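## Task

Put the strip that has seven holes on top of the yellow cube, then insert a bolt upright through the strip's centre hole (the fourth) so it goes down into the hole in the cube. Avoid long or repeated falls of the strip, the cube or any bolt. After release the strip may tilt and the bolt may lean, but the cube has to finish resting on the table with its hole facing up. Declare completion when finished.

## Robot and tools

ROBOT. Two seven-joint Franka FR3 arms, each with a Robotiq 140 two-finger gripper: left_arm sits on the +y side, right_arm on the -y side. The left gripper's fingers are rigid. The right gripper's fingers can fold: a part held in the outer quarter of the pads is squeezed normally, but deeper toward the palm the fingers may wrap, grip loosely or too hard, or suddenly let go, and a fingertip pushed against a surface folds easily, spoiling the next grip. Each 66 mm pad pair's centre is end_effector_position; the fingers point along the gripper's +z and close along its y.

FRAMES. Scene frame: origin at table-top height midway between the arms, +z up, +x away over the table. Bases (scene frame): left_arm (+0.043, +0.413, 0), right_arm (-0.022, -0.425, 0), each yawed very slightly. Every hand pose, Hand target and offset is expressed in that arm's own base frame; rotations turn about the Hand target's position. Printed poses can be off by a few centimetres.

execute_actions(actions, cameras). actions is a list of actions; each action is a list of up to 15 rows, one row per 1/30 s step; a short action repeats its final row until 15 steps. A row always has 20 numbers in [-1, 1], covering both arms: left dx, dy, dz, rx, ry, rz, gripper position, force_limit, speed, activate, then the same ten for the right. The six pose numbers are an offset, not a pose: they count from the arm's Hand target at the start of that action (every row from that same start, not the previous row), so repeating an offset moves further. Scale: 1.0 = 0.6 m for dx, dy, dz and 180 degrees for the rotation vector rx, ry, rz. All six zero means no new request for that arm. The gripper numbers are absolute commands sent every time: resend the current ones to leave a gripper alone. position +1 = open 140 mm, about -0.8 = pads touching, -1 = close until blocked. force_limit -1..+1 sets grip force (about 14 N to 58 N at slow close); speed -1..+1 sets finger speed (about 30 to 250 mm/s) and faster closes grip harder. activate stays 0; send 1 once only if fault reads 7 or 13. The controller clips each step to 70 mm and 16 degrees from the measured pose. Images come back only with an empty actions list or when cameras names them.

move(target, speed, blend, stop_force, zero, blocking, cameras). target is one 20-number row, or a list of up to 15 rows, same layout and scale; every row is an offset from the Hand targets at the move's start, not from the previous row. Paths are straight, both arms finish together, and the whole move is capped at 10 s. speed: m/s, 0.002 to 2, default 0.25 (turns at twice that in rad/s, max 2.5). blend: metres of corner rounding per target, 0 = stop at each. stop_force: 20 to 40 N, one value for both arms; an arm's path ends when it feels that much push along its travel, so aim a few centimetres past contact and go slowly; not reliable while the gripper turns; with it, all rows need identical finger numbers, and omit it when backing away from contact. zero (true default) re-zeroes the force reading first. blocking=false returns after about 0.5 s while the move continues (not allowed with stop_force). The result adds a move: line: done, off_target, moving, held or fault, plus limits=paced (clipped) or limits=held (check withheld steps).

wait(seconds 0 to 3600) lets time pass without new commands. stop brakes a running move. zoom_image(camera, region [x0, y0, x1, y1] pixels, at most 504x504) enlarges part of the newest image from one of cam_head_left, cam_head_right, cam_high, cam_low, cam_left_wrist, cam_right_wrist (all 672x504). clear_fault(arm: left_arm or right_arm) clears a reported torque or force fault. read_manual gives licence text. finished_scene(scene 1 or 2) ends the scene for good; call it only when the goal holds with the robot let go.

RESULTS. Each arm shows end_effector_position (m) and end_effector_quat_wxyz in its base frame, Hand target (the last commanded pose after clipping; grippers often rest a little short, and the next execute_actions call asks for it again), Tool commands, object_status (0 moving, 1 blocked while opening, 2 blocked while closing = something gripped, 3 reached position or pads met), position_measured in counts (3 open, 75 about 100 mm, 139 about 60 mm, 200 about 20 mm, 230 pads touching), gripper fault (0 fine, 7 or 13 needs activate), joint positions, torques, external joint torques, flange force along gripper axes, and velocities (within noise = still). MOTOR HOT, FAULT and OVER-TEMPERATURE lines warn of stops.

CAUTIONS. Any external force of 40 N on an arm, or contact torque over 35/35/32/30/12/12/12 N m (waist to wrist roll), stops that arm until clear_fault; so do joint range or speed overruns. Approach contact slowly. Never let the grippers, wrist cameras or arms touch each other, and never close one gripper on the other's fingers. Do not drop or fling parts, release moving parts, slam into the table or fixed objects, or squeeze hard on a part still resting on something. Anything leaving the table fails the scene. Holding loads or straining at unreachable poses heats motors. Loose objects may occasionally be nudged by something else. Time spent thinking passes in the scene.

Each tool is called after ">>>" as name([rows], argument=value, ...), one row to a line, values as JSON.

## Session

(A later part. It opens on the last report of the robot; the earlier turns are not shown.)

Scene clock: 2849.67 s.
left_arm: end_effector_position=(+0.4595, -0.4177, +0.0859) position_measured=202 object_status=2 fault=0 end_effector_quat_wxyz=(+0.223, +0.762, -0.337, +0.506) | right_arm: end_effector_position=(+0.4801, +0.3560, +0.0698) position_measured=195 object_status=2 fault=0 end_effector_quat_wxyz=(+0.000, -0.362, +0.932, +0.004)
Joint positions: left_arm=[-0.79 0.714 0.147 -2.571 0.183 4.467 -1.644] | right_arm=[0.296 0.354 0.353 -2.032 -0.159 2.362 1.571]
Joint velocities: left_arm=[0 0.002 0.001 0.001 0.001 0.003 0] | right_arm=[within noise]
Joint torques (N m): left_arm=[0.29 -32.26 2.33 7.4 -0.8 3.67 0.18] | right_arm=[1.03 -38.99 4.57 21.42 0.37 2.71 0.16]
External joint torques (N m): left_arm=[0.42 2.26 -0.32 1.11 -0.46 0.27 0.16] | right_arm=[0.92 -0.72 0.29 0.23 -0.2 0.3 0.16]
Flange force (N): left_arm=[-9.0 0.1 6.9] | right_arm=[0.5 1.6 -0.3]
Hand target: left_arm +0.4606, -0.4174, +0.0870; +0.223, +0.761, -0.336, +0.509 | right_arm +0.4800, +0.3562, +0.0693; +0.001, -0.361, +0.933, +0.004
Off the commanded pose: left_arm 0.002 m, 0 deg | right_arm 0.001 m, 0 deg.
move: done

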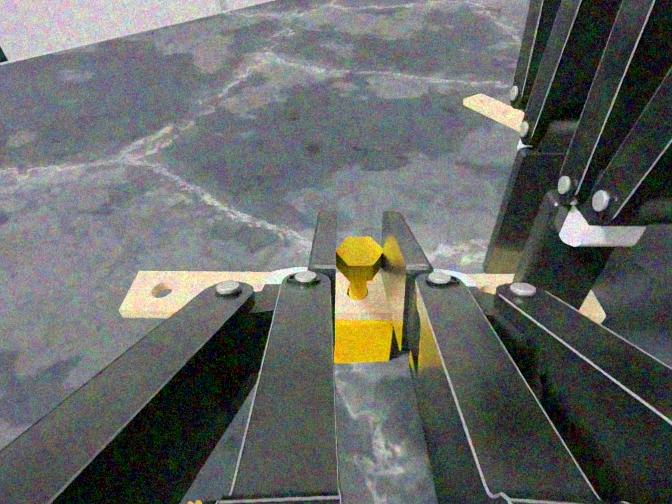

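>>> move([
  [0.0003,0.0003,-0.006,0,0,0,-1,-0.5,-1,0,0,0,0,0,0,0,-1,-0.5,-1,0],
], speed=[0.01])

>>> move([
  [0.0001,0.0001,-0.003,0,0,0,-1,-0.5,-1,0,0,0,0,0,0,0,-1,-0.5,-1,0],
], speed=[0.01], cameras=["cam_left_wrist"])

>>> zoom_image(camera="cam_left_wrist", region=[335, 275, 385, 325])

Scene clock: 2855.90 s.
left_arm: end_effector_position=(+0.4600, -0.4180, +0.0839) position_measured=202 object_status=2 fault=0 end_effector_quat_wxyz=(+0.224, +0.761, -0.337, +0.508) | right_arm: end_effector_position=(+0.4801, +0.3559, +0.0698) position_measured=195 object_status=2 fault=0 end_effector_quat_wxyz=(+0.000, -0.362, +0.932, +0.004)
Joint positions: left_arm=[-0.79 0.726 0.147 -2.564 0.182 4.475 -1.644] | right_arm=[0.296 0.354 0.353 -2.032 -0.159 2.362 1.571]
Joint velocities: left_arm=[0.001 0.002 0 0.001 -0.001 0.003 -0.001] | right_arm=[within noise]
Joint torques (N m): left_arm=[0.29 -31.28 2.36 7.3 -0.8 3.3 0.18] | right_arm=[1.06 -39.02 4.6 21.44 0.39 2.72 0.17]
External joint torques (N m): left_arm=[0.3 3.46 -0.44 1.06 -0.43 -0.1 0.15] | right_arm=[0.93 -0.49 0.28 0.06 -0.19 0.27 0.17]
Flange force (N): left_arm=[-11.9 0.1 9.1] | right_arm=[0.5 1.7 0.1]
Hand target: left_arm +0.4608, -0.4173, +0.0834; +0.223, +0.761, -0.336, +0.509 | right_arm +0.4800, +0.3562, +0.0693; +0.001, -0.361, +0.933, +0.004
Off the commanded pose: left_arm 0.001 m, 0 deg | right_arm 0.001 m, 0 deg.
move: done

Scene clock: 2856.40 s.
left_arm: end_effector_position=(+0.4605, -0.4184, +0.0838) position_measured=202 object_status=2 fault=0 end_effector_quat_wxyz=(+0.224, +0.759, -0.337, +0.510) | right_arm: end_effector_position=(+0.4801, +0.3559, +0.0698) position_measured=195 object_status=2 fault=0 end_effector_quat_wxyz=(+0.000, -0.362, +0.932, +0.004)
Joint positions: left_arm=[-0.79 0.731 0.147 -2.56 0.182 4.481 -1.644] | right_arm=[0.296 0.354 0.353 -2.032 -0.159 2.362 1.571]
Joint torques (N m): left_arm=[0.3 -31.52 2.39 6.94 -0.79 3.05 0.15] | right_arm=[1.08 -39.03 4.62 21.46 0.38 2.71 0.18]
External joint torques (N m): left_arm=[0.47 3.28 -0.31 0.75 -0.45 -0.34 0.12] | right_arm=[1.02 -0.53 0.37 0.12 -0.2 0.27 0.18]
Flange force (N): left_arm=[-10.5 -0.1 8.2] | right_arm=[0.4 1.8 0.1]
Hand target: left_arm +0.4608, -0.4172, +0.0816; +0.223, +0.761, -0.336, +0.509 | right_arm +0.4800, +0.3562, +0.0693; +0.001, -0.361, +0.933, +0.004
Off the commanded pose: left_arm 0.003 m, 0 deg | right_arm 0.001 m, 0 deg.
move: done

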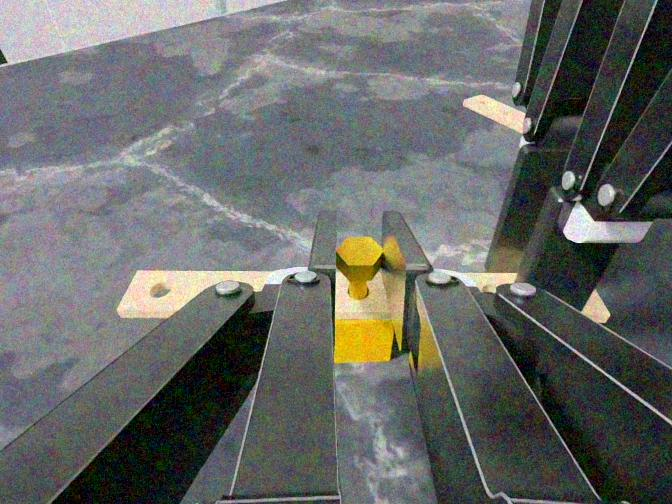

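Scaled by 10.080 from the camera's image (finer frame: 960x720).

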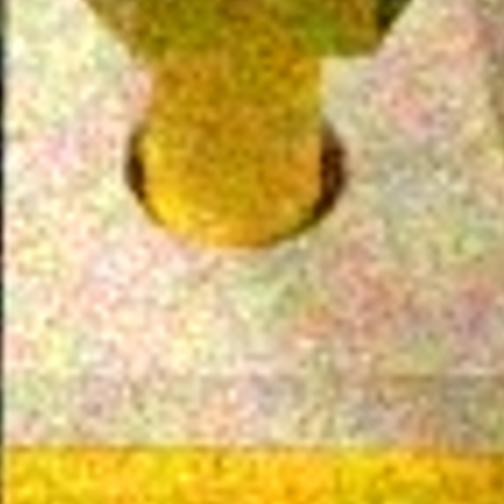

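>>> move([
  [0,0,0.0055,0,0,0,-1,-0.5,-1,0,0,0,0.002,0,0,0,-1,-0.5,-1,0],
  [0.0010,-0.0025,0.0055,0,0,0,-1,-0.5,-1,0,0.0010,-0.0033,0.002,0,0,0,-1,-0.5,-1,0],
  [0.0010,-0.0022,0.0055,0,0,0,-1,-0.5,-1,0,0.0010,-0.0033,0.0003,0,0,0,-1,-0.5,-1,0],
], speed=[0.01,0.01,0.01], cameras=["cam_left_wrist"])

>>> zoom_image(camera="cam_left_wrist", region=[335, 275, 385, 325])

Scene clock: 2875.70 s.
left_arm: end_effector_position=(+0.4602, -0.4181, +0.0841) position_measured=202 object_status=2 fault=0 end_effector_quat_wxyz=(+0.224, +0.760, -0.337, +0.508) | right_arm: end_effector_position=(+0.4796, +0.3553, +0.0693) position_measured=195 object_status=2 fault=0 end_effector_quat_wxyz=(+0.000, -0.362, +0.932, +0.004)
Joint positions: left_arm=[-0.79 0.726 0.146 -2.563 0.181 4.476 -1.644] | right_arm=[0.296 0.353 0.352 -2.034 -0.159 2.362 1.571]
Joint torques (N m): left_arm=[0.35 -33.44 2.36 7.41 -0.75 3.14 0.1] | right_arm=[0.48 -39.08 4.87 21.19 0.56 2.73 0.01]
External joint torques (N m): left_arm=[0.51 1.1 -0.29 1.25 -0.41 -0.23 0.08] | right_arm=[0.45 -0.74 0.67 -0.1 -0.01 0.3 0.01]
Flange force (N): left_arm=[-4.2 -0.2 6.3] | right_arm=[2.6 1.1 -0.8]
Hand target: left_arm +0.4614, -0.4185, +0.0849; +0.223, +0.761, -0.336, +0.509 | right_arm +0.4806, +0.3542, +0.0695; +0.001, -0.361, +0.933, +0.004
Off the commanded pose: left_arm 0.002 m, 0 deg | right_arm 0.002 m, 0 deg.
move: done

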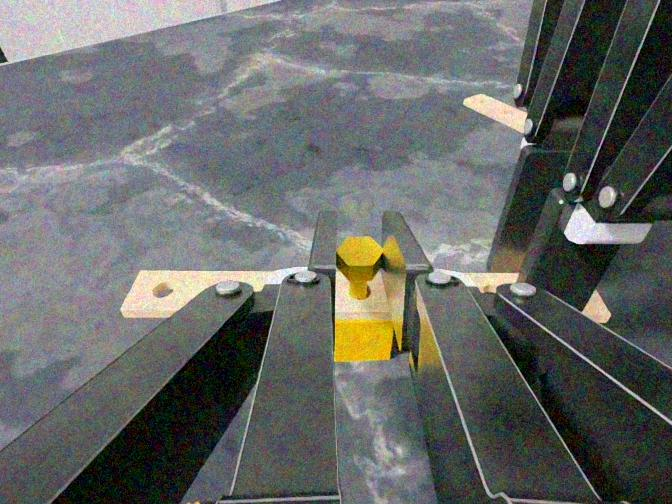

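Scaled by 10.080 from the camera's image (finer frame: 960x720).

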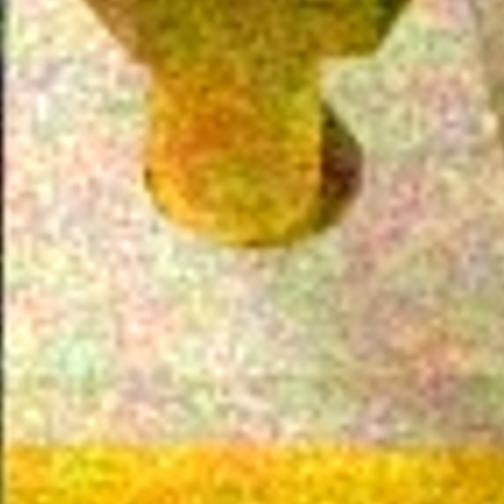

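>>> move([
  [0.0008,-0.0027,0.001,0,0,0,-1,-0.5,-1,0,0.0030,-0.0030,0.002,0,0,0,-1,-0.5,-1,0],
  [0.0010,-0.0027,0.001,0,0,0,-1,-0.5,-1,0,0.0028,-0.0026,0.0003,0,0,0,-1,-0.5,-1,0],
], speed=[0.01,0.01], cameras=["cam_left_wrist"])

>>> zoom_image(camera="cam_left_wrist", region=[335, 275, 385, 325])

Scene clock: 2883.90 s.
left_arm: end_effector_position=(+0.4608, -0.4197, +0.0849) position_measured=202 object_status=2 fault=0 end_effector_quat_wxyz=(+0.224, +0.760, -0.337, +0.509) | right_arm: end_effector_position=(+0.4808, +0.3536, +0.0693) position_measured=195 object_status=2 fault=0 end_effector_quat_wxyz=(+0.000, -0.360, +0.933, +0.004)
Joint positions: left_arm=[-0.791 0.724 0.145 -2.561 0.18 4.472 -1.644] | right_arm=[0.293 0.353 0.352 -2.034 -0.159 2.363 1.571]
Joint torques (N m): left_arm=[0.23 -33.4 2.28 7.51 -0.83 3.12 0.15] | right_arm=[0.13 -39.02 4.62 21.54 0.52 2.55 -0.19]
External joint torques (N m): left_arm=[0.42 1.39 -0.33 1.17 -0.49 -0.28 0.12] | right_arm=[0.07 -0.71 0.39 0.32 -0.05 0.13 -0.19]
Flange force (N): left_arm=[-4.9 0.2 6.6] | right_arm=[0.9 0.0 -1.3]
Hand target: left_arm +0.4620, -0.4201, +0.0855; +0.223, +0.761, -0.336, +0.509 | right_arm +0.4823, +0.3526, +0.0696; +0.001, -0.361, +0.933, +0.004
Off the commanded pose: left_arm 0.001 m, 0 deg | right_arm 0.002 m, 0 deg.
move: done

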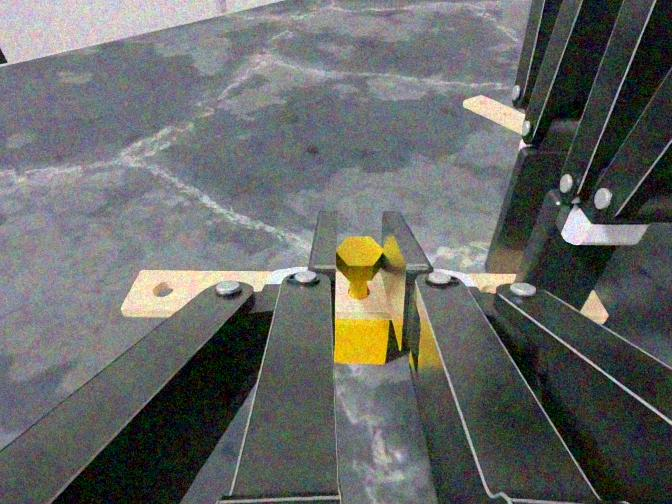

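Scaled by 10.080 from the camera's image (finer frame: 960x720).

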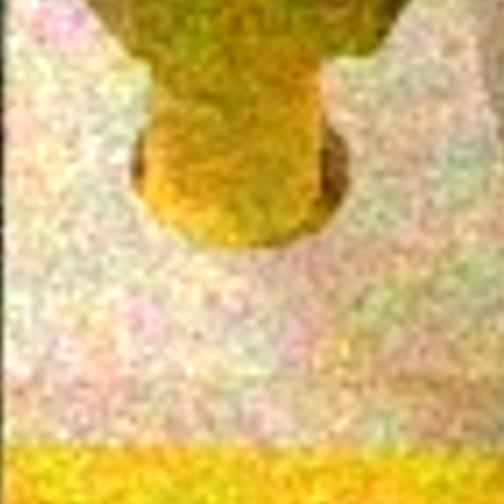

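>>> move([
  [0.0003,0.0003,-0.007,0,0,0,-1,-0.5,-1,0,0,0,0,0,0,0,-1,-0.5,-1,0],
], speed=[0.01], cameras=["cam_right_wrist","cam_left_wrist"])

>>> zoom_image(camera="cam_right_wrist", region=[322, 320, 394, 402])

>>> zoom_image(camera="cam_left_wrist", region=[330, 290, 400, 375])

Scene clock: 2890.33 s.
left_arm: end_effector_position=(+0.4619, -0.4208, +0.0830) position_measured=202 object_status=2 fault=0 end_effector_quat_wxyz=(+0.224, +0.760, -0.337, +0.509) | right_arm: end_effector_position=(+0.4808, +0.3536, +0.0693) position_measured=195 object_status=2 fault=0 end_effector_quat_wxyz=(+0.000, -0.360, +0.933, +0.004)
Joint positions: left_arm=[-0.791 0.733 0.144 -2.552 0.178 4.474 -1.644] | right_arm=[0.293 0.353 0.352 -2.034 -0.159 2.363 1.571]
Joint torques (N m): left_arm=[0.31 -30.66 2.19 7.31 -0.8 3.14 0.13] | right_arm=[0.17 -39.01 4.65 21.58 0.57 2.54 -0.18]
External joint torques (N m): left_arm=[0.53 4.34 -0.42 0.99 -0.47 -0.26 0.1] | right_arm=[0.07 -0.68 0.39 0.34 0 0.12 -0.18]
Flange force (N): left_arm=[-14.2 -0.4 10.5] | right_arm=[0.8 0.0 -1.4]
Hand target: left_arm +0.4622, -0.4200, +0.0813; +0.223, +0.761, -0.336, +0.509 | right_arm +0.4823, +0.3526, +0.0696; +0.001, -0.361, +0.933, +0.004
Off the commanded pose: left_arm 0.002 m, 0 deg | right_arm 0.002 m, 0 deg.
move: done
Images, in order (width x height): cam_left_wrist 672x504, cam_right_wrist 672x504.

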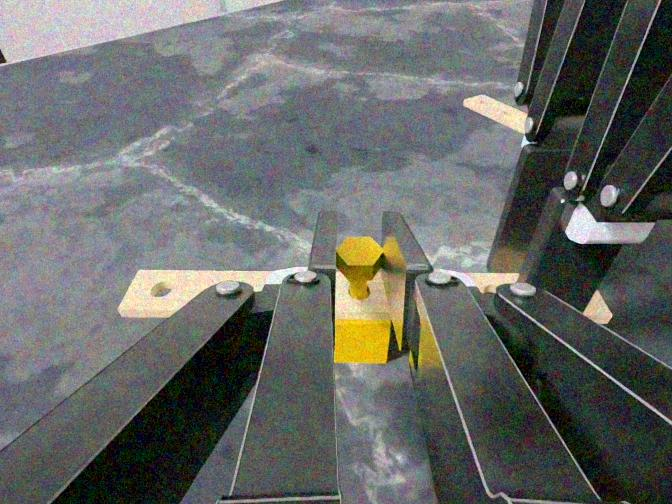

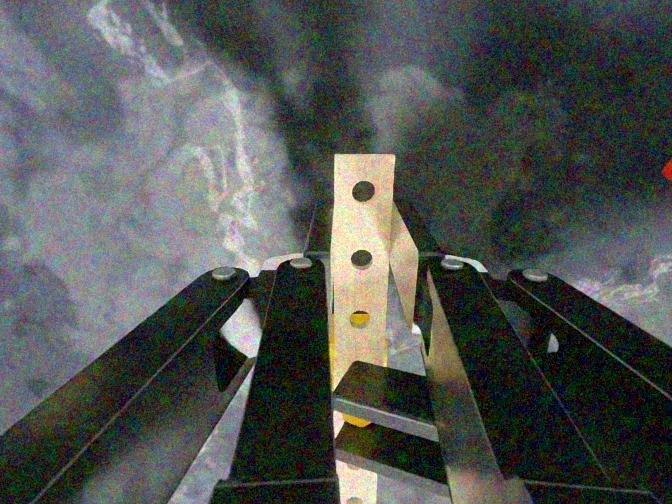

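Scaled by 6.146 from the camera's image (finer frame: 960x720).

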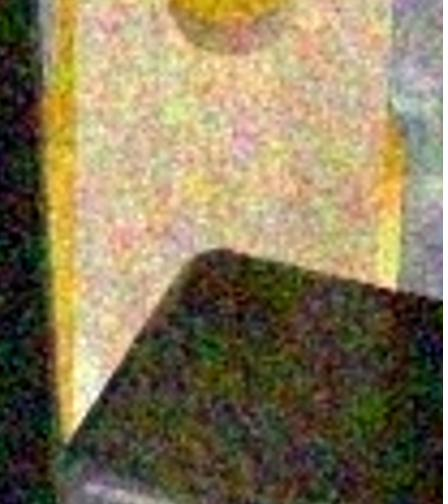

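Scaled by 5.929 from the camera's image (finer frame: 960x720).

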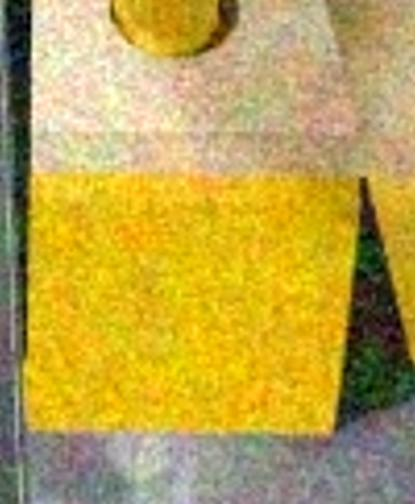

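>>> move([
  [0,0,0.01,0,0,0,-1,-0.5,-1,0,0,0,0,0,0,0,-1,-0.5,-1,0],
  [-0.004,0.0045,0.035,0,0,0,-1,-0.5,-1,0,0.0,0.0,0.004,0,0,0,-1,-0.5,-1,0],
], speed=[0.03,0.03], cameras=["cam_right_wrist","cam_left_wrist"])

>>> zoom_image(camera="cam_right_wrist", region=[322, 320, 394, 402])

>>> zoom_image(camera="cam_left_wrist", region=[330, 290, 400, 375])

>>> zoom_image(camera="cam_left_wrist", region=[342, 300, 374, 332])

Scene clock: 2904.07 s.
left_arm: end_effector_position=(+0.4611, -0.4164, +0.1027) position_measured=202 object_status=2 fault=0 end_effector_quat_wxyz=(+0.222, +0.761, -0.333, +0.511) | right_arm: end_effector_position=(+0.4812, +0.3528, +0.0700) position_measured=195 object_status=2 fault=0 end_effector_quat_wxyz=(+0.000, -0.360, +0.933, +0.004)
Joint positions: left_arm=[-0.791 0.664 0.149 -2.598 0.18 4.451 -1.644] | right_arm=[0.291 0.351 0.352 -2.034 -0.159 2.361 1.571]
Joint velocities: left_arm=[0 0.001 0 -0.001 0 -0.003 0.002] | right_arm=[within noise]
Joint torques (N m): left_arm=[0.28 -32.81 2.71 7.63 -0.19 3.21 0.21] | right_arm=[0.16 -39.8 5.2 22.11 0.67 2.39 -0.23]
External joint torques (N m): left_arm=[0.4 1.17 0.2 0.79 0.14 -0.18 0.18] | right_arm=[0.18 -1.5 1.07 0.85 0.1 -0.03 -0.23]
Flange force (N): left_arm=[-3.8 -2.1 4.5] | right_arm=[1.0 0.3 -3.7]
Hand target: left_arm +0.4598, -0.4173, +0.1023; +0.223, +0.761, -0.336, +0.509 | right_arm +0.4823, +0.3526, +0.0720; +0.001, -0.361, +0.933, +0.004
Off the commanded pose: left_arm 0.002 m, 0 deg | right_arm 0.002 m, 0 deg.
move: done
Images, in order (width x height): cam_left_wrist 672x504, cam_right_wrist 672x504.

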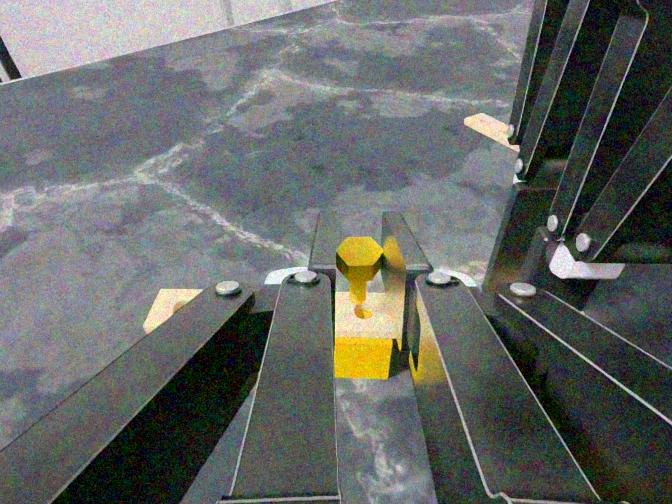

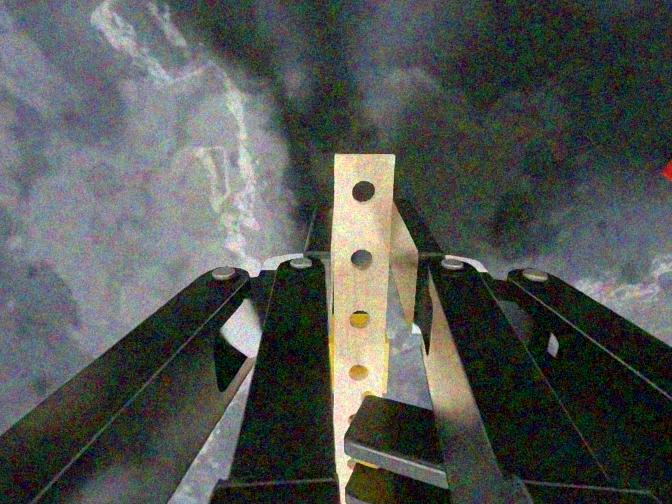

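Scaled by 6.146 from the camera's image (finer frame: 960x720).

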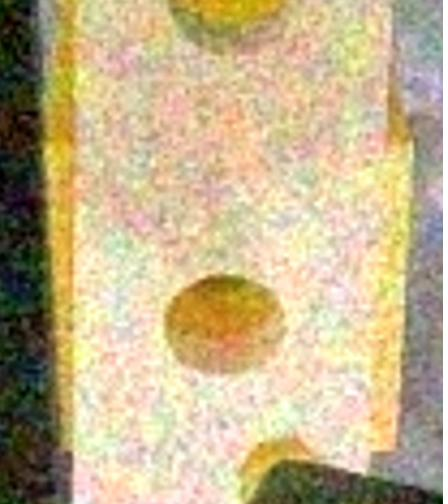

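Scaled by 5.929 from the camera's image (finer frame: 960x720).

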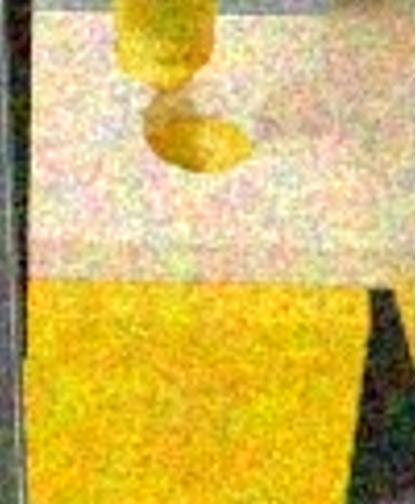

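Scaled by 15.750 from the camera's image (finer frame: 960x720).

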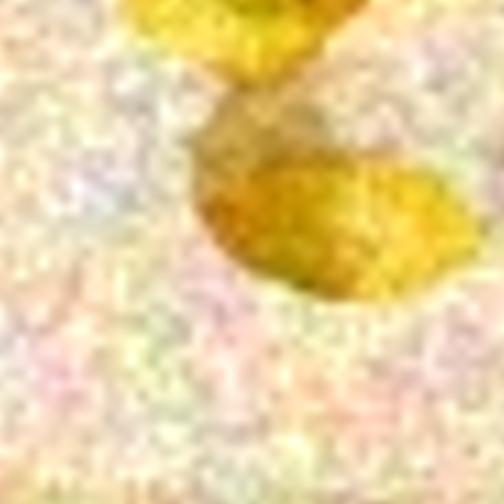

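>>> move([
  [0.0,0.0,0.0,0,0,0,-1,-0.5,-1,0,0.0,0.0,0.005,0,0,0,-1,-0.5,-1,0],
  [0.0,0.0,0.0,0,0,0,-1,-0.5,-1,0,0.0015,0.0017,0.003,0,0,0,-1,-0.5,-1,0],
], speed=[0.01,0.01], cameras=["cam_right_wrist","cam_left_wrist"])

>>> zoom_image(camera="cam_right_wrist", region=[322, 320, 394, 402])

>>> zoom_image(camera="cam_left_wrist", region=[342, 300, 374, 332])

Scene clock: 2920.80 s.
left_arm: end_effector_position=(+0.4611, -0.4163, +0.1025) position_measured=202 object_status=2 fault=0 end_effector_quat_wxyz=(+0.222, +0.761, -0.333, +0.510) | right_arm: end_effector_position=(+0.4833, +0.3537, +0.0742) position_measured=195 object_status=2 fault=0 end_effector_quat_wxyz=(+0.002, -0.359, +0.933, +0.004)
Joint positions: left_arm=[-0.791 0.664 0.149 -2.598 0.18 4.45 -1.644] | right_arm=[0.29 0.347 0.353 -2.028 -0.158 2.355 1.571]
Joint torques (N m): left_arm=[0.3 -32.8 2.65 7.47 -0.17 3.16 0.21] | right_arm=[0.64 -39.31 5.08 22.33 0.57 2.41 -0.2]
External joint torques (N m): left_arm=[0.41 1.25 0.13 0.57 0.16 -0.24 0.19] | right_arm=[0.57 -0.86 0.87 0.86 -0.01 -0.04 -0.2]
Flange force (N): left_arm=[-3.8 -2.0 4.1] | right_arm=[-1.3 0.6 -2.2]
Hand target: left_arm +0.4598, -0.4173, +0.1023; +0.223, +0.761, -0.336, +0.509 | right_arm +0.4832, +0.3536, +0.0738; +0.001, -0.361, +0.933, +0.004
Off the commanded pose: left_arm 0.002 m, 0 deg | right_arm 0.000 m, 0 deg.
move: done
Images, in order (width x height): cam_left_wrist 672x504, cam_right_wrist 672x504.

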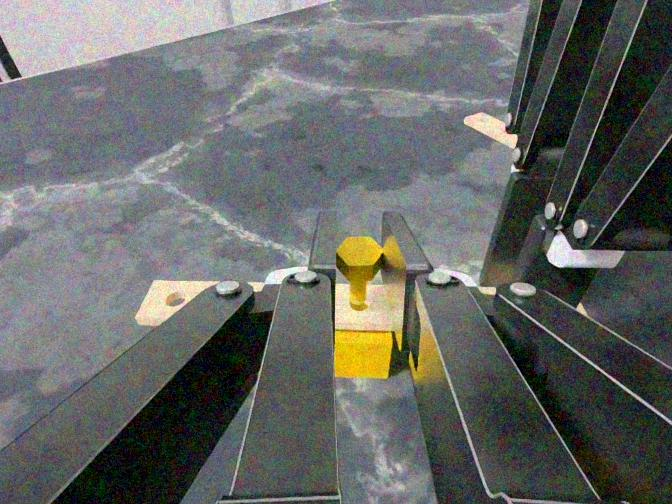

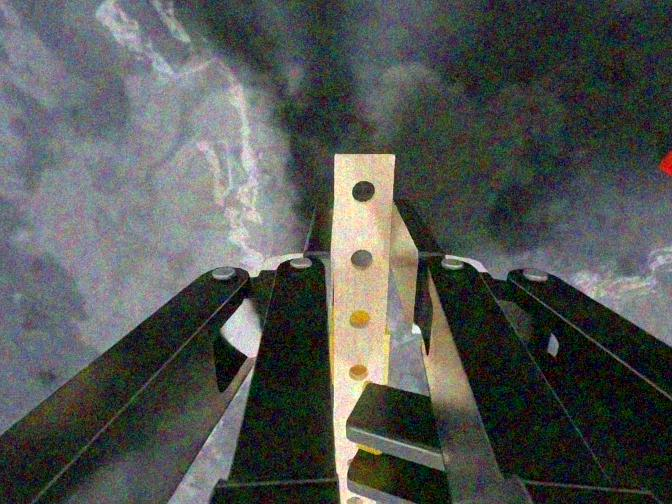

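Scaled by 6.146 from the camera's image (finer frame: 960x720).

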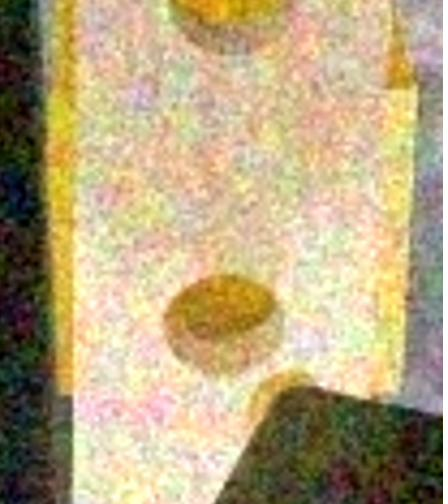

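Scaled by 15.750 from the camera's image (finer frame: 960x720).

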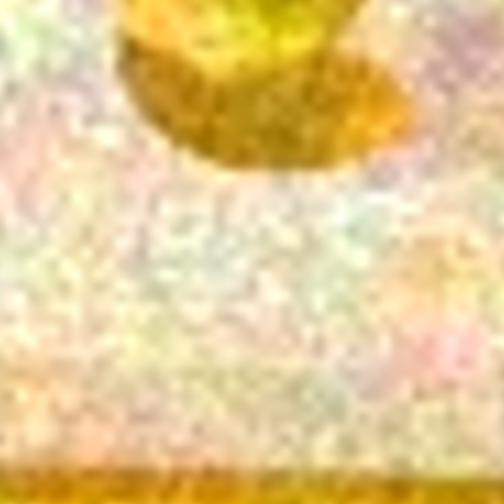

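>>> move([
  [0.0,0.0,0.0,0,0,0,-1,-0.5,-1,0,-0.0017,0.0004,0.0,0,0,0,-1,-0.5,-1,0],
  [0.0,0.0,0.0,0,0,0,-1,-0.5,-1,0,-0.0017,0.0004,-0.0055,0,0,0,-1,-0.5,-1,0],
], speed=[0.01,0.01], cameras=["cam_right_wrist","cam_left_wrist"])

>>> zoom_image(camera="cam_right_wrist", region=[322, 320, 394, 402])

>>> zoom_image(camera="cam_left_wrist", region=[342, 300, 374, 332])

Scene clock: 2937.43 s.
left_arm: end_effector_position=(+0.4611, -0.4163, +0.1025) position_measured=202 object_status=2 fault=0 end_effector_quat_wxyz=(+0.222, +0.761, -0.333, +0.510) | right_arm: end_effector_position=(+0.4822, +0.3536, +0.0714) position_measured=195 object_status=2 fault=0 end_effector_quat_wxyz=(+0.000, -0.359, +0.933, +0.004)
Joint positions: left_arm=[-0.791 0.664 0.149 -2.598 0.18 4.45 -1.644] | right_arm=[0.29 0.352 0.354 -2.03 -0.158 2.357 1.571]
Joint velocities: left_arm=[within noise] | right_arm=[0 0 0.002 0.001 -0.001 0.004 -0.001]
Joint torques (N m): left_arm=[0.29 -32.86 2.66 7.48 -0.17 3.17 0.21] | right_arm=[0.62 -38.57 5.01 21.43 0.24 2.78 -0.05]
External joint torques (N m): left_arm=[0.32 1.03 0.09 0.65 0.16 -0.21 0.18] | right_arm=[0.59 -0.12 0.8 0.05 -0.34 0.34 -0.06]
Flange force (N): left_arm=[-3.2 -1.8 3.9] | right_arm=[0.2 1.1 0.6]
Hand target: left_arm +0.4598, -0.4173, +0.1023; +0.223, +0.761, -0.336, +0.509 | right_arm +0.4822, +0.3539, +0.0705; +0.001, -0.361, +0.933, +0.004
Off the commanded pose: left_arm 0.002 m, 0 deg | right_arm 0.001 m, 0 deg.
move: done
Images, in order (width x height): cam_left_wrist 672x504, cam_right_wrist 672x504.

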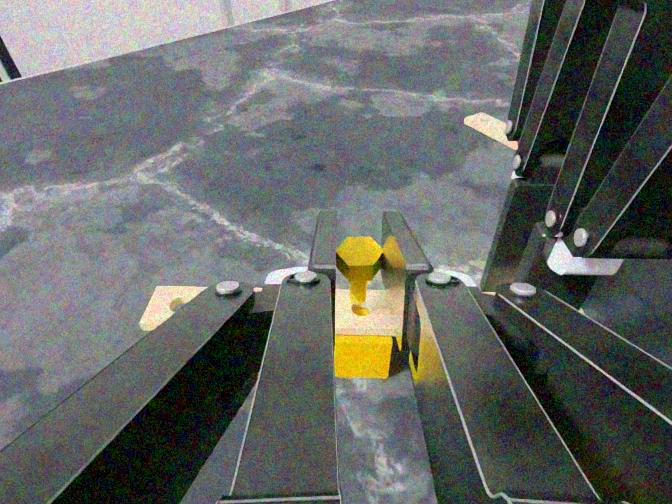

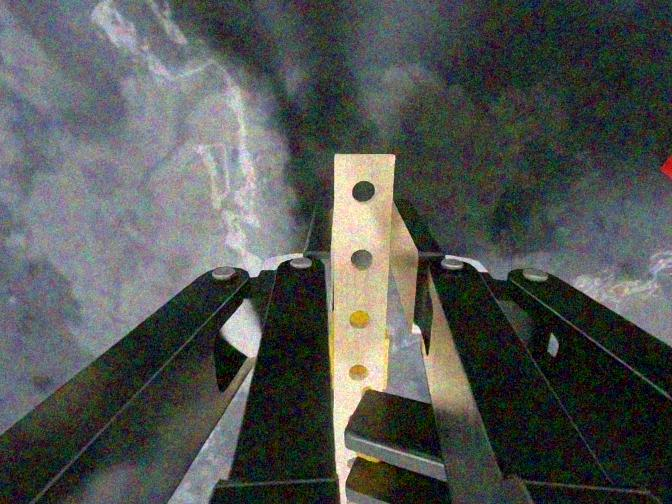

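Scaled by 6.146 from the camera's image (finer frame: 960x720).

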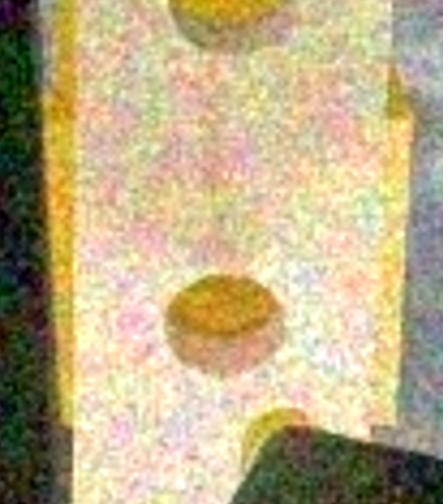

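Scaled by 15.750 from the camera's image (finer frame: 960x720).

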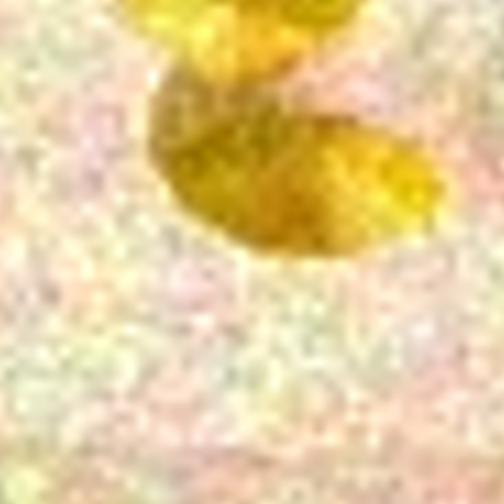

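>>> move([
  [0.0053,-0.0043,0.0,0,0,0,-1,-0.5,-1,0,0,0,0.0,0,0,0,-1,-0.5,-1,0],
  [0.0053,-0.0043,-0.0125,0,0,0,-1,-0.5,-1,0,0,0,0.0,0,0,0,-1,-0.5,-1,0],
], speed=[0.02,0.02], cameras=["cam_left_wrist"])

>>> zoom_image(camera="cam_left_wrist", region=[335, 275, 385, 325])

Scene clock: 2948.83 s.
left_arm: end_effector_position=(+0.4630, -0.4191, +0.0937) position_measured=202 object_status=2 fault=0 end_effector_quat_wxyz=(+0.221, +0.762, -0.336, +0.507) | right_arm: end_effector_position=(+0.4823, +0.3537, +0.0715) position_measured=195 object_status=2 fault=0 end_effector_quat_wxyz=(+0.001, -0.359, +0.933, +0.004)
Joint positions: left_arm=[-0.791 0.687 0.148 -2.576 0.18 4.445 -1.644] | right_arm=[0.29 0.352 0.354 -2.03 -0.158 2.358 1.571]
Joint velocities: left_arm=[0 0 -0.001 0.002 -0.001 0.004 -0.002] | right_arm=[within noise]
Joint torques (N m): left_arm=[0.26 -31.89 2.18 8.58 -0.49 3.89 0.1] | right_arm=[0.66 -38.55 5 21.48 0.23 2.78 -0.03]
External joint torques (N m): left_arm=[0.39 2.58 -0.4 1.74 -0.15 0.48 0.07] | right_arm=[0.68 -0.06 0.82 0.07 -0.35 0.33 -0.03]
Flange force (N): left_arm=[-10.7 -1.2 9.2] | right_arm=[-0.2 1.2 0.7]
Hand target: left_arm +0.4630, -0.4198, +0.0948; +0.223, +0.761, -0.336, +0.509 | right_arm +0.4822, +0.3539, +0.0705; +0.001, -0.361, +0.933, +0.004
Off the commanded pose: left_arm 0.001 m, 0 deg | right_arm 0.001 m, 0 deg.
move: done

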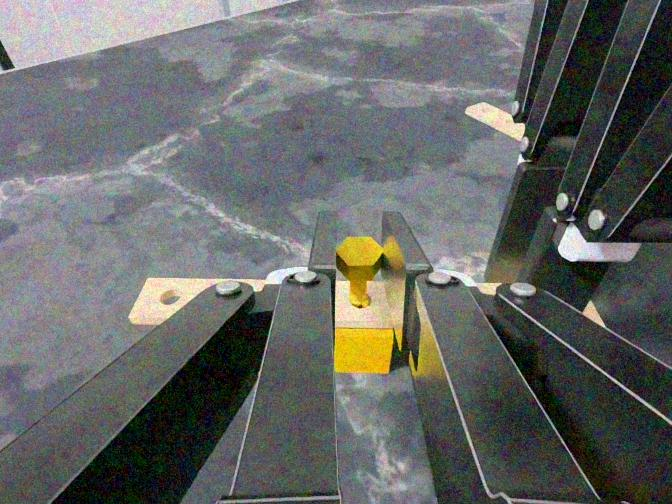

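Scaled by 10.080 from the camera's image (finer frame: 960x720).

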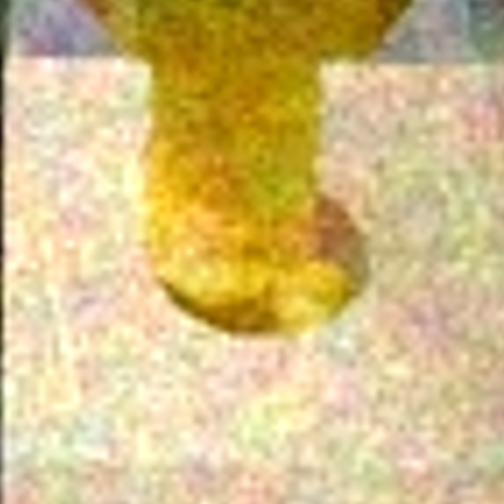

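>>> move([
  [-0.0009,-0.0028,0.0,0,0,0,-1,-0.5,-1,0,0,0,0.0,0,0,0,-1,-0.5,-1,0],
  [-0.0006,-0.0023,-0.007,0,0,0,-1,-0.5,-1,0,0,0,0.0,0,0,0,-1,-0.5,-1,0],
], speed=[0.01,0.01], cameras=["cam_left_wrist"])

>>> zoom_image(camera="cam_left_wrist", region=[335, 275, 385, 325])

Scene clock: 2954.97 s.
left_arm: end_effector_position=(+0.4618, -0.4212, +0.0894) position_measured=202 object_status=2 fault=0 end_effector_quat_wxyz=(+0.223, +0.762, -0.337, +0.507) | right_arm: end_effector_position=(+0.4823, +0.3537, +0.0714) position_measured=195 object_status=2 fault=0 end_effector_quat_wxyz=(+0.000, -0.359, +0.933, +0.004)
Joint positions: left_arm=[-0.791 0.702 0.144 -2.567 0.18 4.45 -1.644] | right_arm=[0.29 0.352 0.354 -2.03 -0.158 2.358 1.571]
Joint velocities: left_arm=[0 0.002 -0.001 0 -0.001 0.003 0] | right_arm=[within noise]
Joint torques (N m): left_arm=[0.21 -32.48 2.12 8.41 -0.73 3.71 0.19] | right_arm=[0.62 -38.56 4.99 21.48 0.22 2.77 -0.08]
External joint torques (N m): left_arm=[0.39 2.16 -0.41 1.76 -0.4 0.3 0.16] | right_arm=[0.53 -0.14 0.73 0.17 -0.35 0.34 -0.08]
Flange force (N): left_arm=[-9.0 -0.3 8.9] | right_arm=[-0.2 0.9 0.5]
Hand target: left_arm +0.4626, -0.4212, +0.0906; +0.223, +0.761, -0.336, +0.509 | right_arm +0.4822, +0.3539, +0.0705; +0.001, -0.361, +0.933, +0.004
Off the commanded pose: left_arm 0.001 m, 0 deg | right_arm 0.001 m, 0 deg.
move: done

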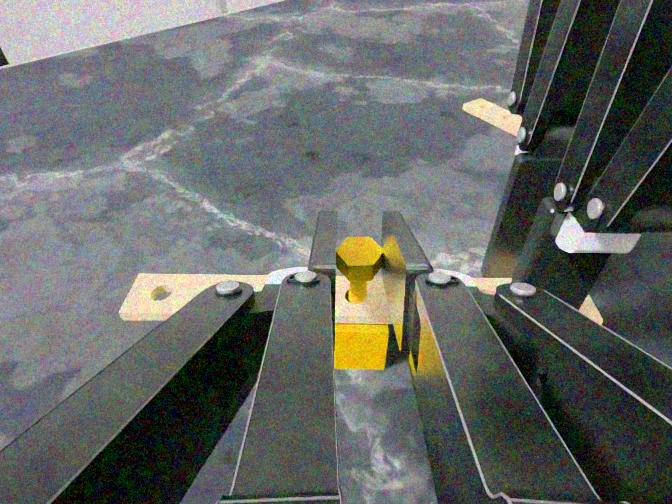

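Scaled by 10.080 from the camera's image (finer frame: 960x720).

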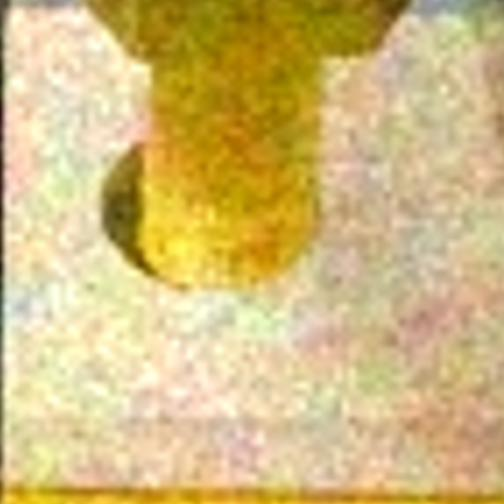

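>>> move([
  [0.0017,0.0016,0.0,0,0,0,-1,-0.5,-1,0,0,0,0.0,0,0,0,-1,-0.5,-1,0],
], speed=[0.01], cameras=["cam_left_wrist"])

>>> zoom_image(camera="cam_left_wrist", region=[335, 275, 385, 325])

Scene clock: 2961.03 s.
left_arm: end_effector_position=(+0.4623, -0.4211, +0.0897) position_measured=202 object_status=2 fault=0 end_effector_quat_wxyz=(+0.223, +0.762, -0.337, +0.507) | right_arm: end_effector_position=(+0.4823, +0.3537, +0.0714) position_measured=195 object_status=2 fault=0 end_effector_quat_wxyz=(+0.000, -0.359, +0.933, +0.004)
Joint positions: left_arm=[-0.791 0.702 0.145 -2.567 0.18 4.451 -1.644] | right_arm=[0.29 0.352 0.354 -2.03 -0.158 2.358 1.571]
Joint torques (N m): left_arm=[0.66 -32.04 2.96 7.99 -0.5 3.69 0.13] | right_arm=[0.62 -38.53 5.03 21.49 0.23 2.78 -0.09]
External joint torques (N m): left_arm=[0.81 2.67 0.38 1.3 -0.17 0.28 0.1] | right_arm=[0.36 -0.13 0.62 0.16 -0.35 0.34 -0.09]
Flange force (N): left_arm=[-10.1 -2.7 7.9] | right_arm=[-0.1 0.6 0.5]
Hand target: left_arm +0.4636, -0.4203, +0.0906; +0.223, +0.761, -0.336, +0.509 | right_arm +0.4822, +0.3539, +0.0705; +0.001, -0.361, +0.933, +0.004
Off the commanded pose: left_arm 0.002 m, 0 deg | right_arm 0.001 m, 0 deg.
move: done

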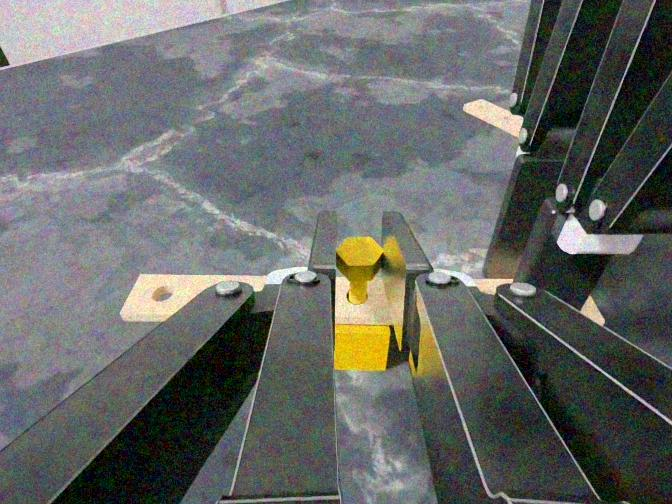

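Scaled by 10.080 from the camera's image (finer frame: 960x720).

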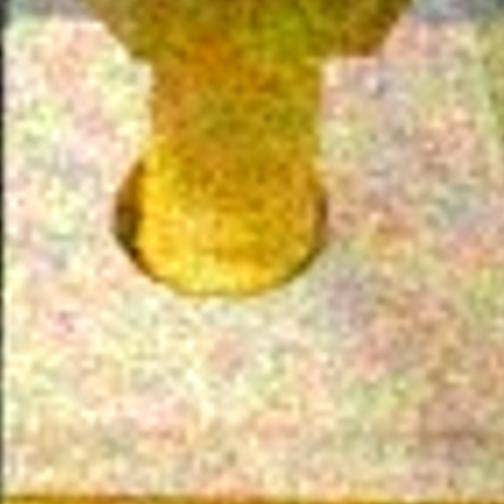

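>>> move([
  [0.0007,0.0007,-0.009,0,0,0,-1,-0.5,-1,0,0,0,0.0,0,0,0,-1,-0.5,-1,0],
], speed=[0.01])

>>> move([
  [0.0002,0.0002,-0.003,0,0,0,-1,-0.5,-1,0,0,0,0.0,0,0,0,-1,-0.5,-1,0],
], speed=[0.01])

>>> move([
  [0.0002,0.0002,-0.003,0,0,0,-1,-0.5,-1,0,0,0,0.0,0,0,0,-1,-0.5,-1,0],
], speed=[0.01], cameras=["cam_left_wrist"])

>>> zoom_image(camera="cam_left_wrist", region=[335, 275, 385, 325])

Scene clock: 2967.33 s.
left_arm: end_effector_position=(+0.4628, -0.4205, +0.0840) position_measured=202 object_status=2 fault=0 end_effector_quat_wxyz=(+0.222, +0.762, -0.337, +0.507) | right_arm: end_effector_position=(+0.4823, +0.3537, +0.0714) position_measured=195 object_status=2 fault=0 end_effector_quat_wxyz=(+0.000, -0.359, +0.933, +0.004)
Joint positions: left_arm=[-0.789 0.722 0.145 -2.556 0.18 4.459 -1.644] | right_arm=[0.29 0.352 0.354 -2.03 -0.158 2.358 1.571]
Joint velocities: left_arm=[-0.001 -0.001 0 0.002 -0.002 0.004 0.001] | right_arm=[within noise]
Joint torques (N m): left_arm=[0.57 -32.28 2.72 7.82 -0.51 3.69 0.14] | right_arm=[0.64 -38.56 5.01 21.48 0.23 2.77 -0.05]
External joint torques (N m): left_arm=[0.76 2.62 0.1 1.33 -0.17 0.29 0.11] | right_arm=[0.59 -0.14 0.78 0.14 -0.35 0.34 -0.05]
Flange force (N): left_arm=[-10.1 -2.2 7.9] | right_arm=[-0.2 1.0 0.5]
Hand target: left_arm +0.4641, -0.4198, +0.0852; +0.223, +0.761, -0.336, +0.509 | right_arm +0.4822, +0.3539, +0.0705; +0.001, -0.361, +0.933, +0.004
Off the commanded pose: left_arm 0.002 m, 0 deg | right_arm 0.001 m, 0 deg.
move: done

Scene clock: 2967.83 s.
left_arm: end_effector_position=(+0.4630, -0.4205, +0.0827) position_measured=202 object_status=2 fault=0 end_effector_quat_wxyz=(+0.222, +0.761, -0.337, +0.507) | right_arm: end_effector_position=(+0.4823, +0.3537, +0.0714) position_measured=195 object_status=2 fault=0 end_effector_quat_wxyz=(+0.000, -0.359, +0.933, +0.004)
Joint positions: left_arm=[-0.789 0.728 0.145 -2.553 0.18 4.463 -1.644] | right_arm=[0.29 0.352 0.354 -2.03 -0.158 2.358 1.571]
Joint torques (N m): left_arm=[0.58 -32.05 2.72 7.66 -0.48 3.71 0.11] | right_arm=[0.62 -38.58 5.03 21.51 0.22 2.77 -0.05]
External joint torques (N m): left_arm=[0.69 2.89 0.02 1.25 -0.14 0.31 0.08] | right_arm=[0.47 -0.16 0.71 0.17 -0.35 0.34 -0.05]
Flange force (N): left_arm=[-10.9 -2.1 8.0] | right_arm=[-0.2 0.9 0.5]
Hand target: left_arm +0.4642, -0.4197, +0.0834; +0.223, +0.761, -0.336, +0.509 | right_arm +0.4822, +0.3539, +0.0705; +0.001, -0.361, +0.933, +0.004
Off the commanded pose: left_arm 0.002 m, 0 deg | right_arm 0.001 m, 0 deg.
move: done

Scene clock: 2968.33 s.
left_arm: end_effector_position=(+0.4634, -0.4209, +0.0825) position_measured=202 object_status=2 fault=0 end_effector_quat_wxyz=(+0.223, +0.760, -0.337, +0.509) | right_arm: end_effector_position=(+0.4823, +0.3537, +0.0714) position_measured=195 object_status=2 fault=0 end_effector_quat_wxyz=(+0.000, -0.359, +0.933, +0.004)
Joint positions: left_arm=[-0.789 0.733 0.145 -2.549 0.18 4.469 -1.644] | right_arm=[0.29 0.352 0.354 -2.03 -0.158 2.358 1.571]
Joint torques (N m): left_arm=[0.61 -31.57 2.75 7.39 -0.44 3.32 0.09] | right_arm=[0.62 -38.56 5.03 21.49 0.23 2.79 -0.06]
External joint torques (N m): left_arm=[0.84 3.38 0.16 1.03 -0.11 -0.06 0.06] | right_arm=[0.5 -0.23 0.76 0.17 -0.35 0.36 -0.07]
Flange force (N): left_arm=[-11.4 -2.7 8.6] | right_arm=[0.0 0.9 0.4]
Hand target: left_arm +0.4643, -0.4196, +0.0816; +0.223, +0.761, -0.336, +0.509 | right_arm +0.4822, +0.3539, +0.0705; +0.001, -0.361, +0.933, +0.004
Off the commanded pose: left_arm 0.002 m, 0 deg | right_arm 0.001 m, 0 deg.
move: done

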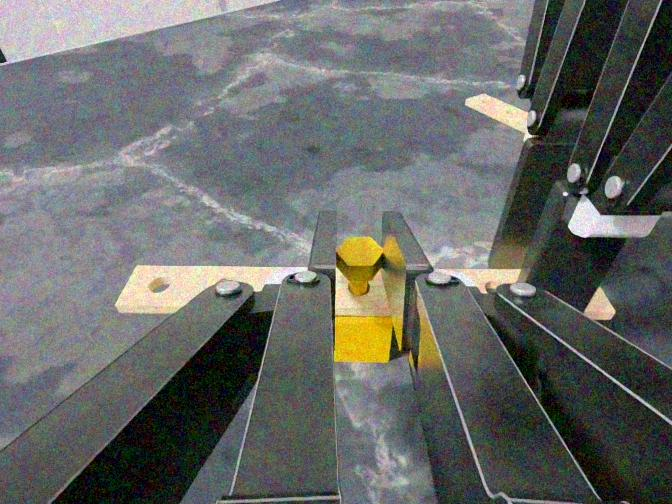

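Scaled by 10.080 from the camera's image (finer frame: 960x720).

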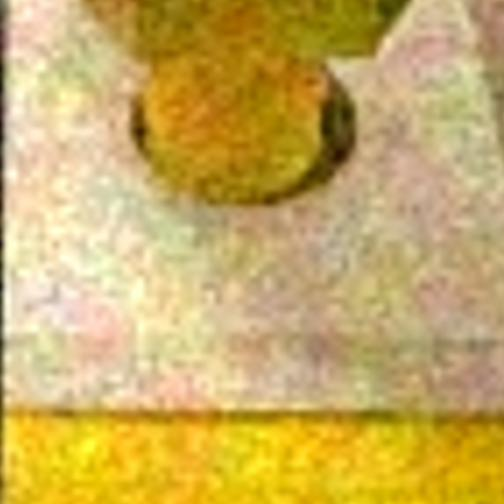

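>>> move([
  [-0.001,0.001,0,0,0,0,-1,-0.5,-1,0,0,0,0.0,0,0,0,-1,-0.5,-1,0],
], speed=[0.01])

>>> move([
  [-0.001,0.001,0,0,0,0,-1,-0.5,-1,0,0,0,0.0,0,0,0,-1,-0.5,-1,0],
], speed=[0.01])

>>> move([
  [-0.001,-0.001,0,0,0,0,-1,-0.5,-1,0,0,0,0.0,0,0,0,-1,-0.5,-1,0],
], speed=[0.01])

>>> move([
  [-0.001,-0.001,0,0,0,0,-1,-0.5,-1,0,0,0,0.0,0,0,0,-1,-0.5,-1,0],
], speed=[0.01], cameras=["cam_left_wrist"])

>>> zoom_image(camera="cam_left_wrist", region=[335, 275, 385, 325])

Scene clock: 2976.80 s.
left_arm: end_effector_position=(+0.4633, -0.4209, +0.0825) position_measured=202 object_status=2 fault=0 end_effector_quat_wxyz=(+0.223, +0.760, -0.337, +0.509) | right_arm: end_effector_position=(+0.4823, +0.3537, +0.0714) position_measured=195 object_status=2 fault=0 end_effector_quat_wxyz=(+0.000, -0.359, +0.933, +0.004)
Joint positions: left_arm=[-0.789 0.734 0.145 -2.549 0.18 4.47 -1.644] | right_arm=[0.29 0.352 0.354 -2.03 -0.158 2.358 1.571]
Joint torques (N m): left_arm=[0.54 -32.01 2.91 7.15 -0.46 3.48 0.1] | right_arm=[0.64 -38.55 5.01 21.51 0.23 2.78 -0.06]
External joint torques (N m): left_arm=[0.66 2.92 0.2 0.83 -0.11 0.09 0.07] | right_arm=[0.51 -0.09 0.71 0.11 -0.35 0.33 -0.06]
Flange force (N): left_arm=[-10.2 -2.1 6.9] | right_arm=[-0.1 0.9 0.6]
Hand target: left_arm +0.4637, -0.4190, +0.0816; +0.223, +0.761, -0.336, +0.509 | right_arm +0.4822, +0.3539, +0.0705; +0.001, -0.361, +0.933, +0.004
Off the commanded pose: left_arm 0.002 m, 0 deg | right_arm 0.001 m, 0 deg.
move: done

Scene clock: 2977.30 s.
left_arm: end_effector_position=(+0.4628, -0.4204, +0.0825) position_measured=202 object_status=2 fault=0 end_effector_quat_wxyz=(+0.223, +0.760, -0.337, +0.509) | right_arm: end_effector_position=(+0.4823, +0.3537, +0.0714) position_measured=195 object_status=2 fault=0 end_effector_quat_wxyz=(+0.000, -0.359, +0.933, +0.004)
Joint positions: left_arm=[-0.789 0.734 0.145 -2.55 0.18 4.471 -1.644] | right_arm=[0.29 0.352 0.354 -2.03 -0.158 2.358 1.571]
Joint torques (N m): left_arm=[0.55 -32.08 3.01 6.75 -0.49 3.53 0.13] | right_arm=[0.6 -38.56 5.02 21.53 0.23 2.78 -0.06]
External joint torques (N m): left_arm=[0.6 2.92 0.24 0.39 -0.13 0.13 0.1] | right_arm=[0.43 -0.21 0.69 0.23 -0.35 0.36 -0.06]
Flange force (N): left_arm=[-10.0 -1.8 5.5] | right_arm=[-0.2 0.8 0.4]
Hand target: left_arm +0.4631, -0.4184, +0.0816; +0.223, +0.761, -0.336, +0.509 | right_arm +0.4822, +0.3539, +0.0705; +0.001, -0.361, +0.933, +0.004
Off the commanded pose: left_arm 0.002 m, 0 deg | right_arm 0.001 m, 0 deg.
move: done

Scene clock: 2977.80 s.
left_arm: end_effector_position=(+0.4627, -0.4204, +0.0825) position_measured=202 object_status=2 fault=0 end_effector_quat_wxyz=(+0.223, +0.760, -0.337, +0.509) | right_arm: end_effector_position=(+0.4823, +0.3537, +0.0714) position_measured=195 object_status=2 fault=0 end_effector_quat_wxyz=(+0.000, -0.359, +0.933, +0.004)
Joint positions: left_arm=[-0.789 0.734 0.145 -2.551 0.18 4.472 -1.644] | right_arm=[0.29 0.352 0.354 -2.03 -0.158 2.358 1.571]
Joint torques (N m): left_arm=[0.29 -32.17 2.41 6.69 -0.58 3.5 0.14] | right_arm=[0.65 -38.56 5.02 21.48 0.23 2.78 -0.05]
External joint torques (N m): left_arm=[0.37 2.84 -0.33 0.28 -0.23 0.1 0.11] | right_arm=[0.5 0.03 0.68 0.03 -0.35 0.32 -0.05]
Flange force (N): left_arm=[-9.7 -0.2 5.3] | right_arm=[-0.2 0.9 0.9]
Hand target: left_arm +0.4625, -0.4190, +0.0816; +0.223, +0.761, -0.336, +0.509 | right_arm +0.4822, +0.3539, +0.0705; +0.001, -0.361, +0.933, +0.004
Off the commanded pose: left_arm 0.002 m, 0 deg | right_arm 0.001 m, 0 deg.
move: done

Scene clock: 2978.30 s.
left_arm: end_effector_position=(+0.4626, -0.4204, +0.0825) position_measured=202 object_status=2 fault=0 end_effector_quat_wxyz=(+0.223, +0.760, -0.336, +0.509) | right_arm: end_effector_position=(+0.4823, +0.3537, +0.0714) position_measured=195 object_status=2 fault=0 end_effector_quat_wxyz=(+0.000, -0.359, +0.933, +0.004)
Joint positions: left_arm=[-0.789 0.734 0.144 -2.551 0.179 4.472 -1.644] | right_arm=[0.29 0.352 0.354 -2.03 -0.158 2.358 1.571]
Joint torques (N m): left_arm=[0.21 -32.29 2.01 6.67 -0.71 3.45 0.17] | right_arm=[0.64 -38.58 5.03 21.49 0.23 2.78 -0.04]
External joint torques (N m): left_arm=[0.29 2.52 -0.71 0.44 -0.36 0.06 0.15] | right_arm=[0.65 -0.07 0.85 0.08 -0.34 0.33 -0.04]
Flange force (N): left_arm=[-8.8 0.9 5.5] | right_arm=[-0.1 1.2 0.7]
Hand target: left_arm +0.4619, -0.4196, +0.0816; +0.223, +0.761, -0.336, +0.509 | right_arm +0.4822, +0.3539, +0.0705; +0.001, -0.361, +0.933, +0.004
Off the commanded pose: left_arm 0.001 m, 0 deg | right_arm 0.001 m, 0 deg.
move: done

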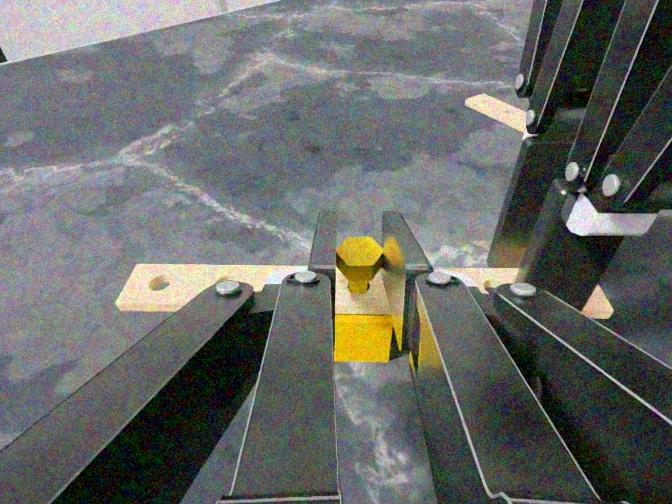

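Scaled by 10.080 from the camera's image (finer frame: 960x720).

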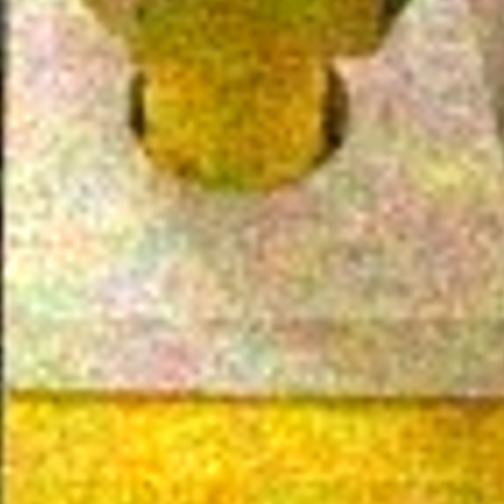

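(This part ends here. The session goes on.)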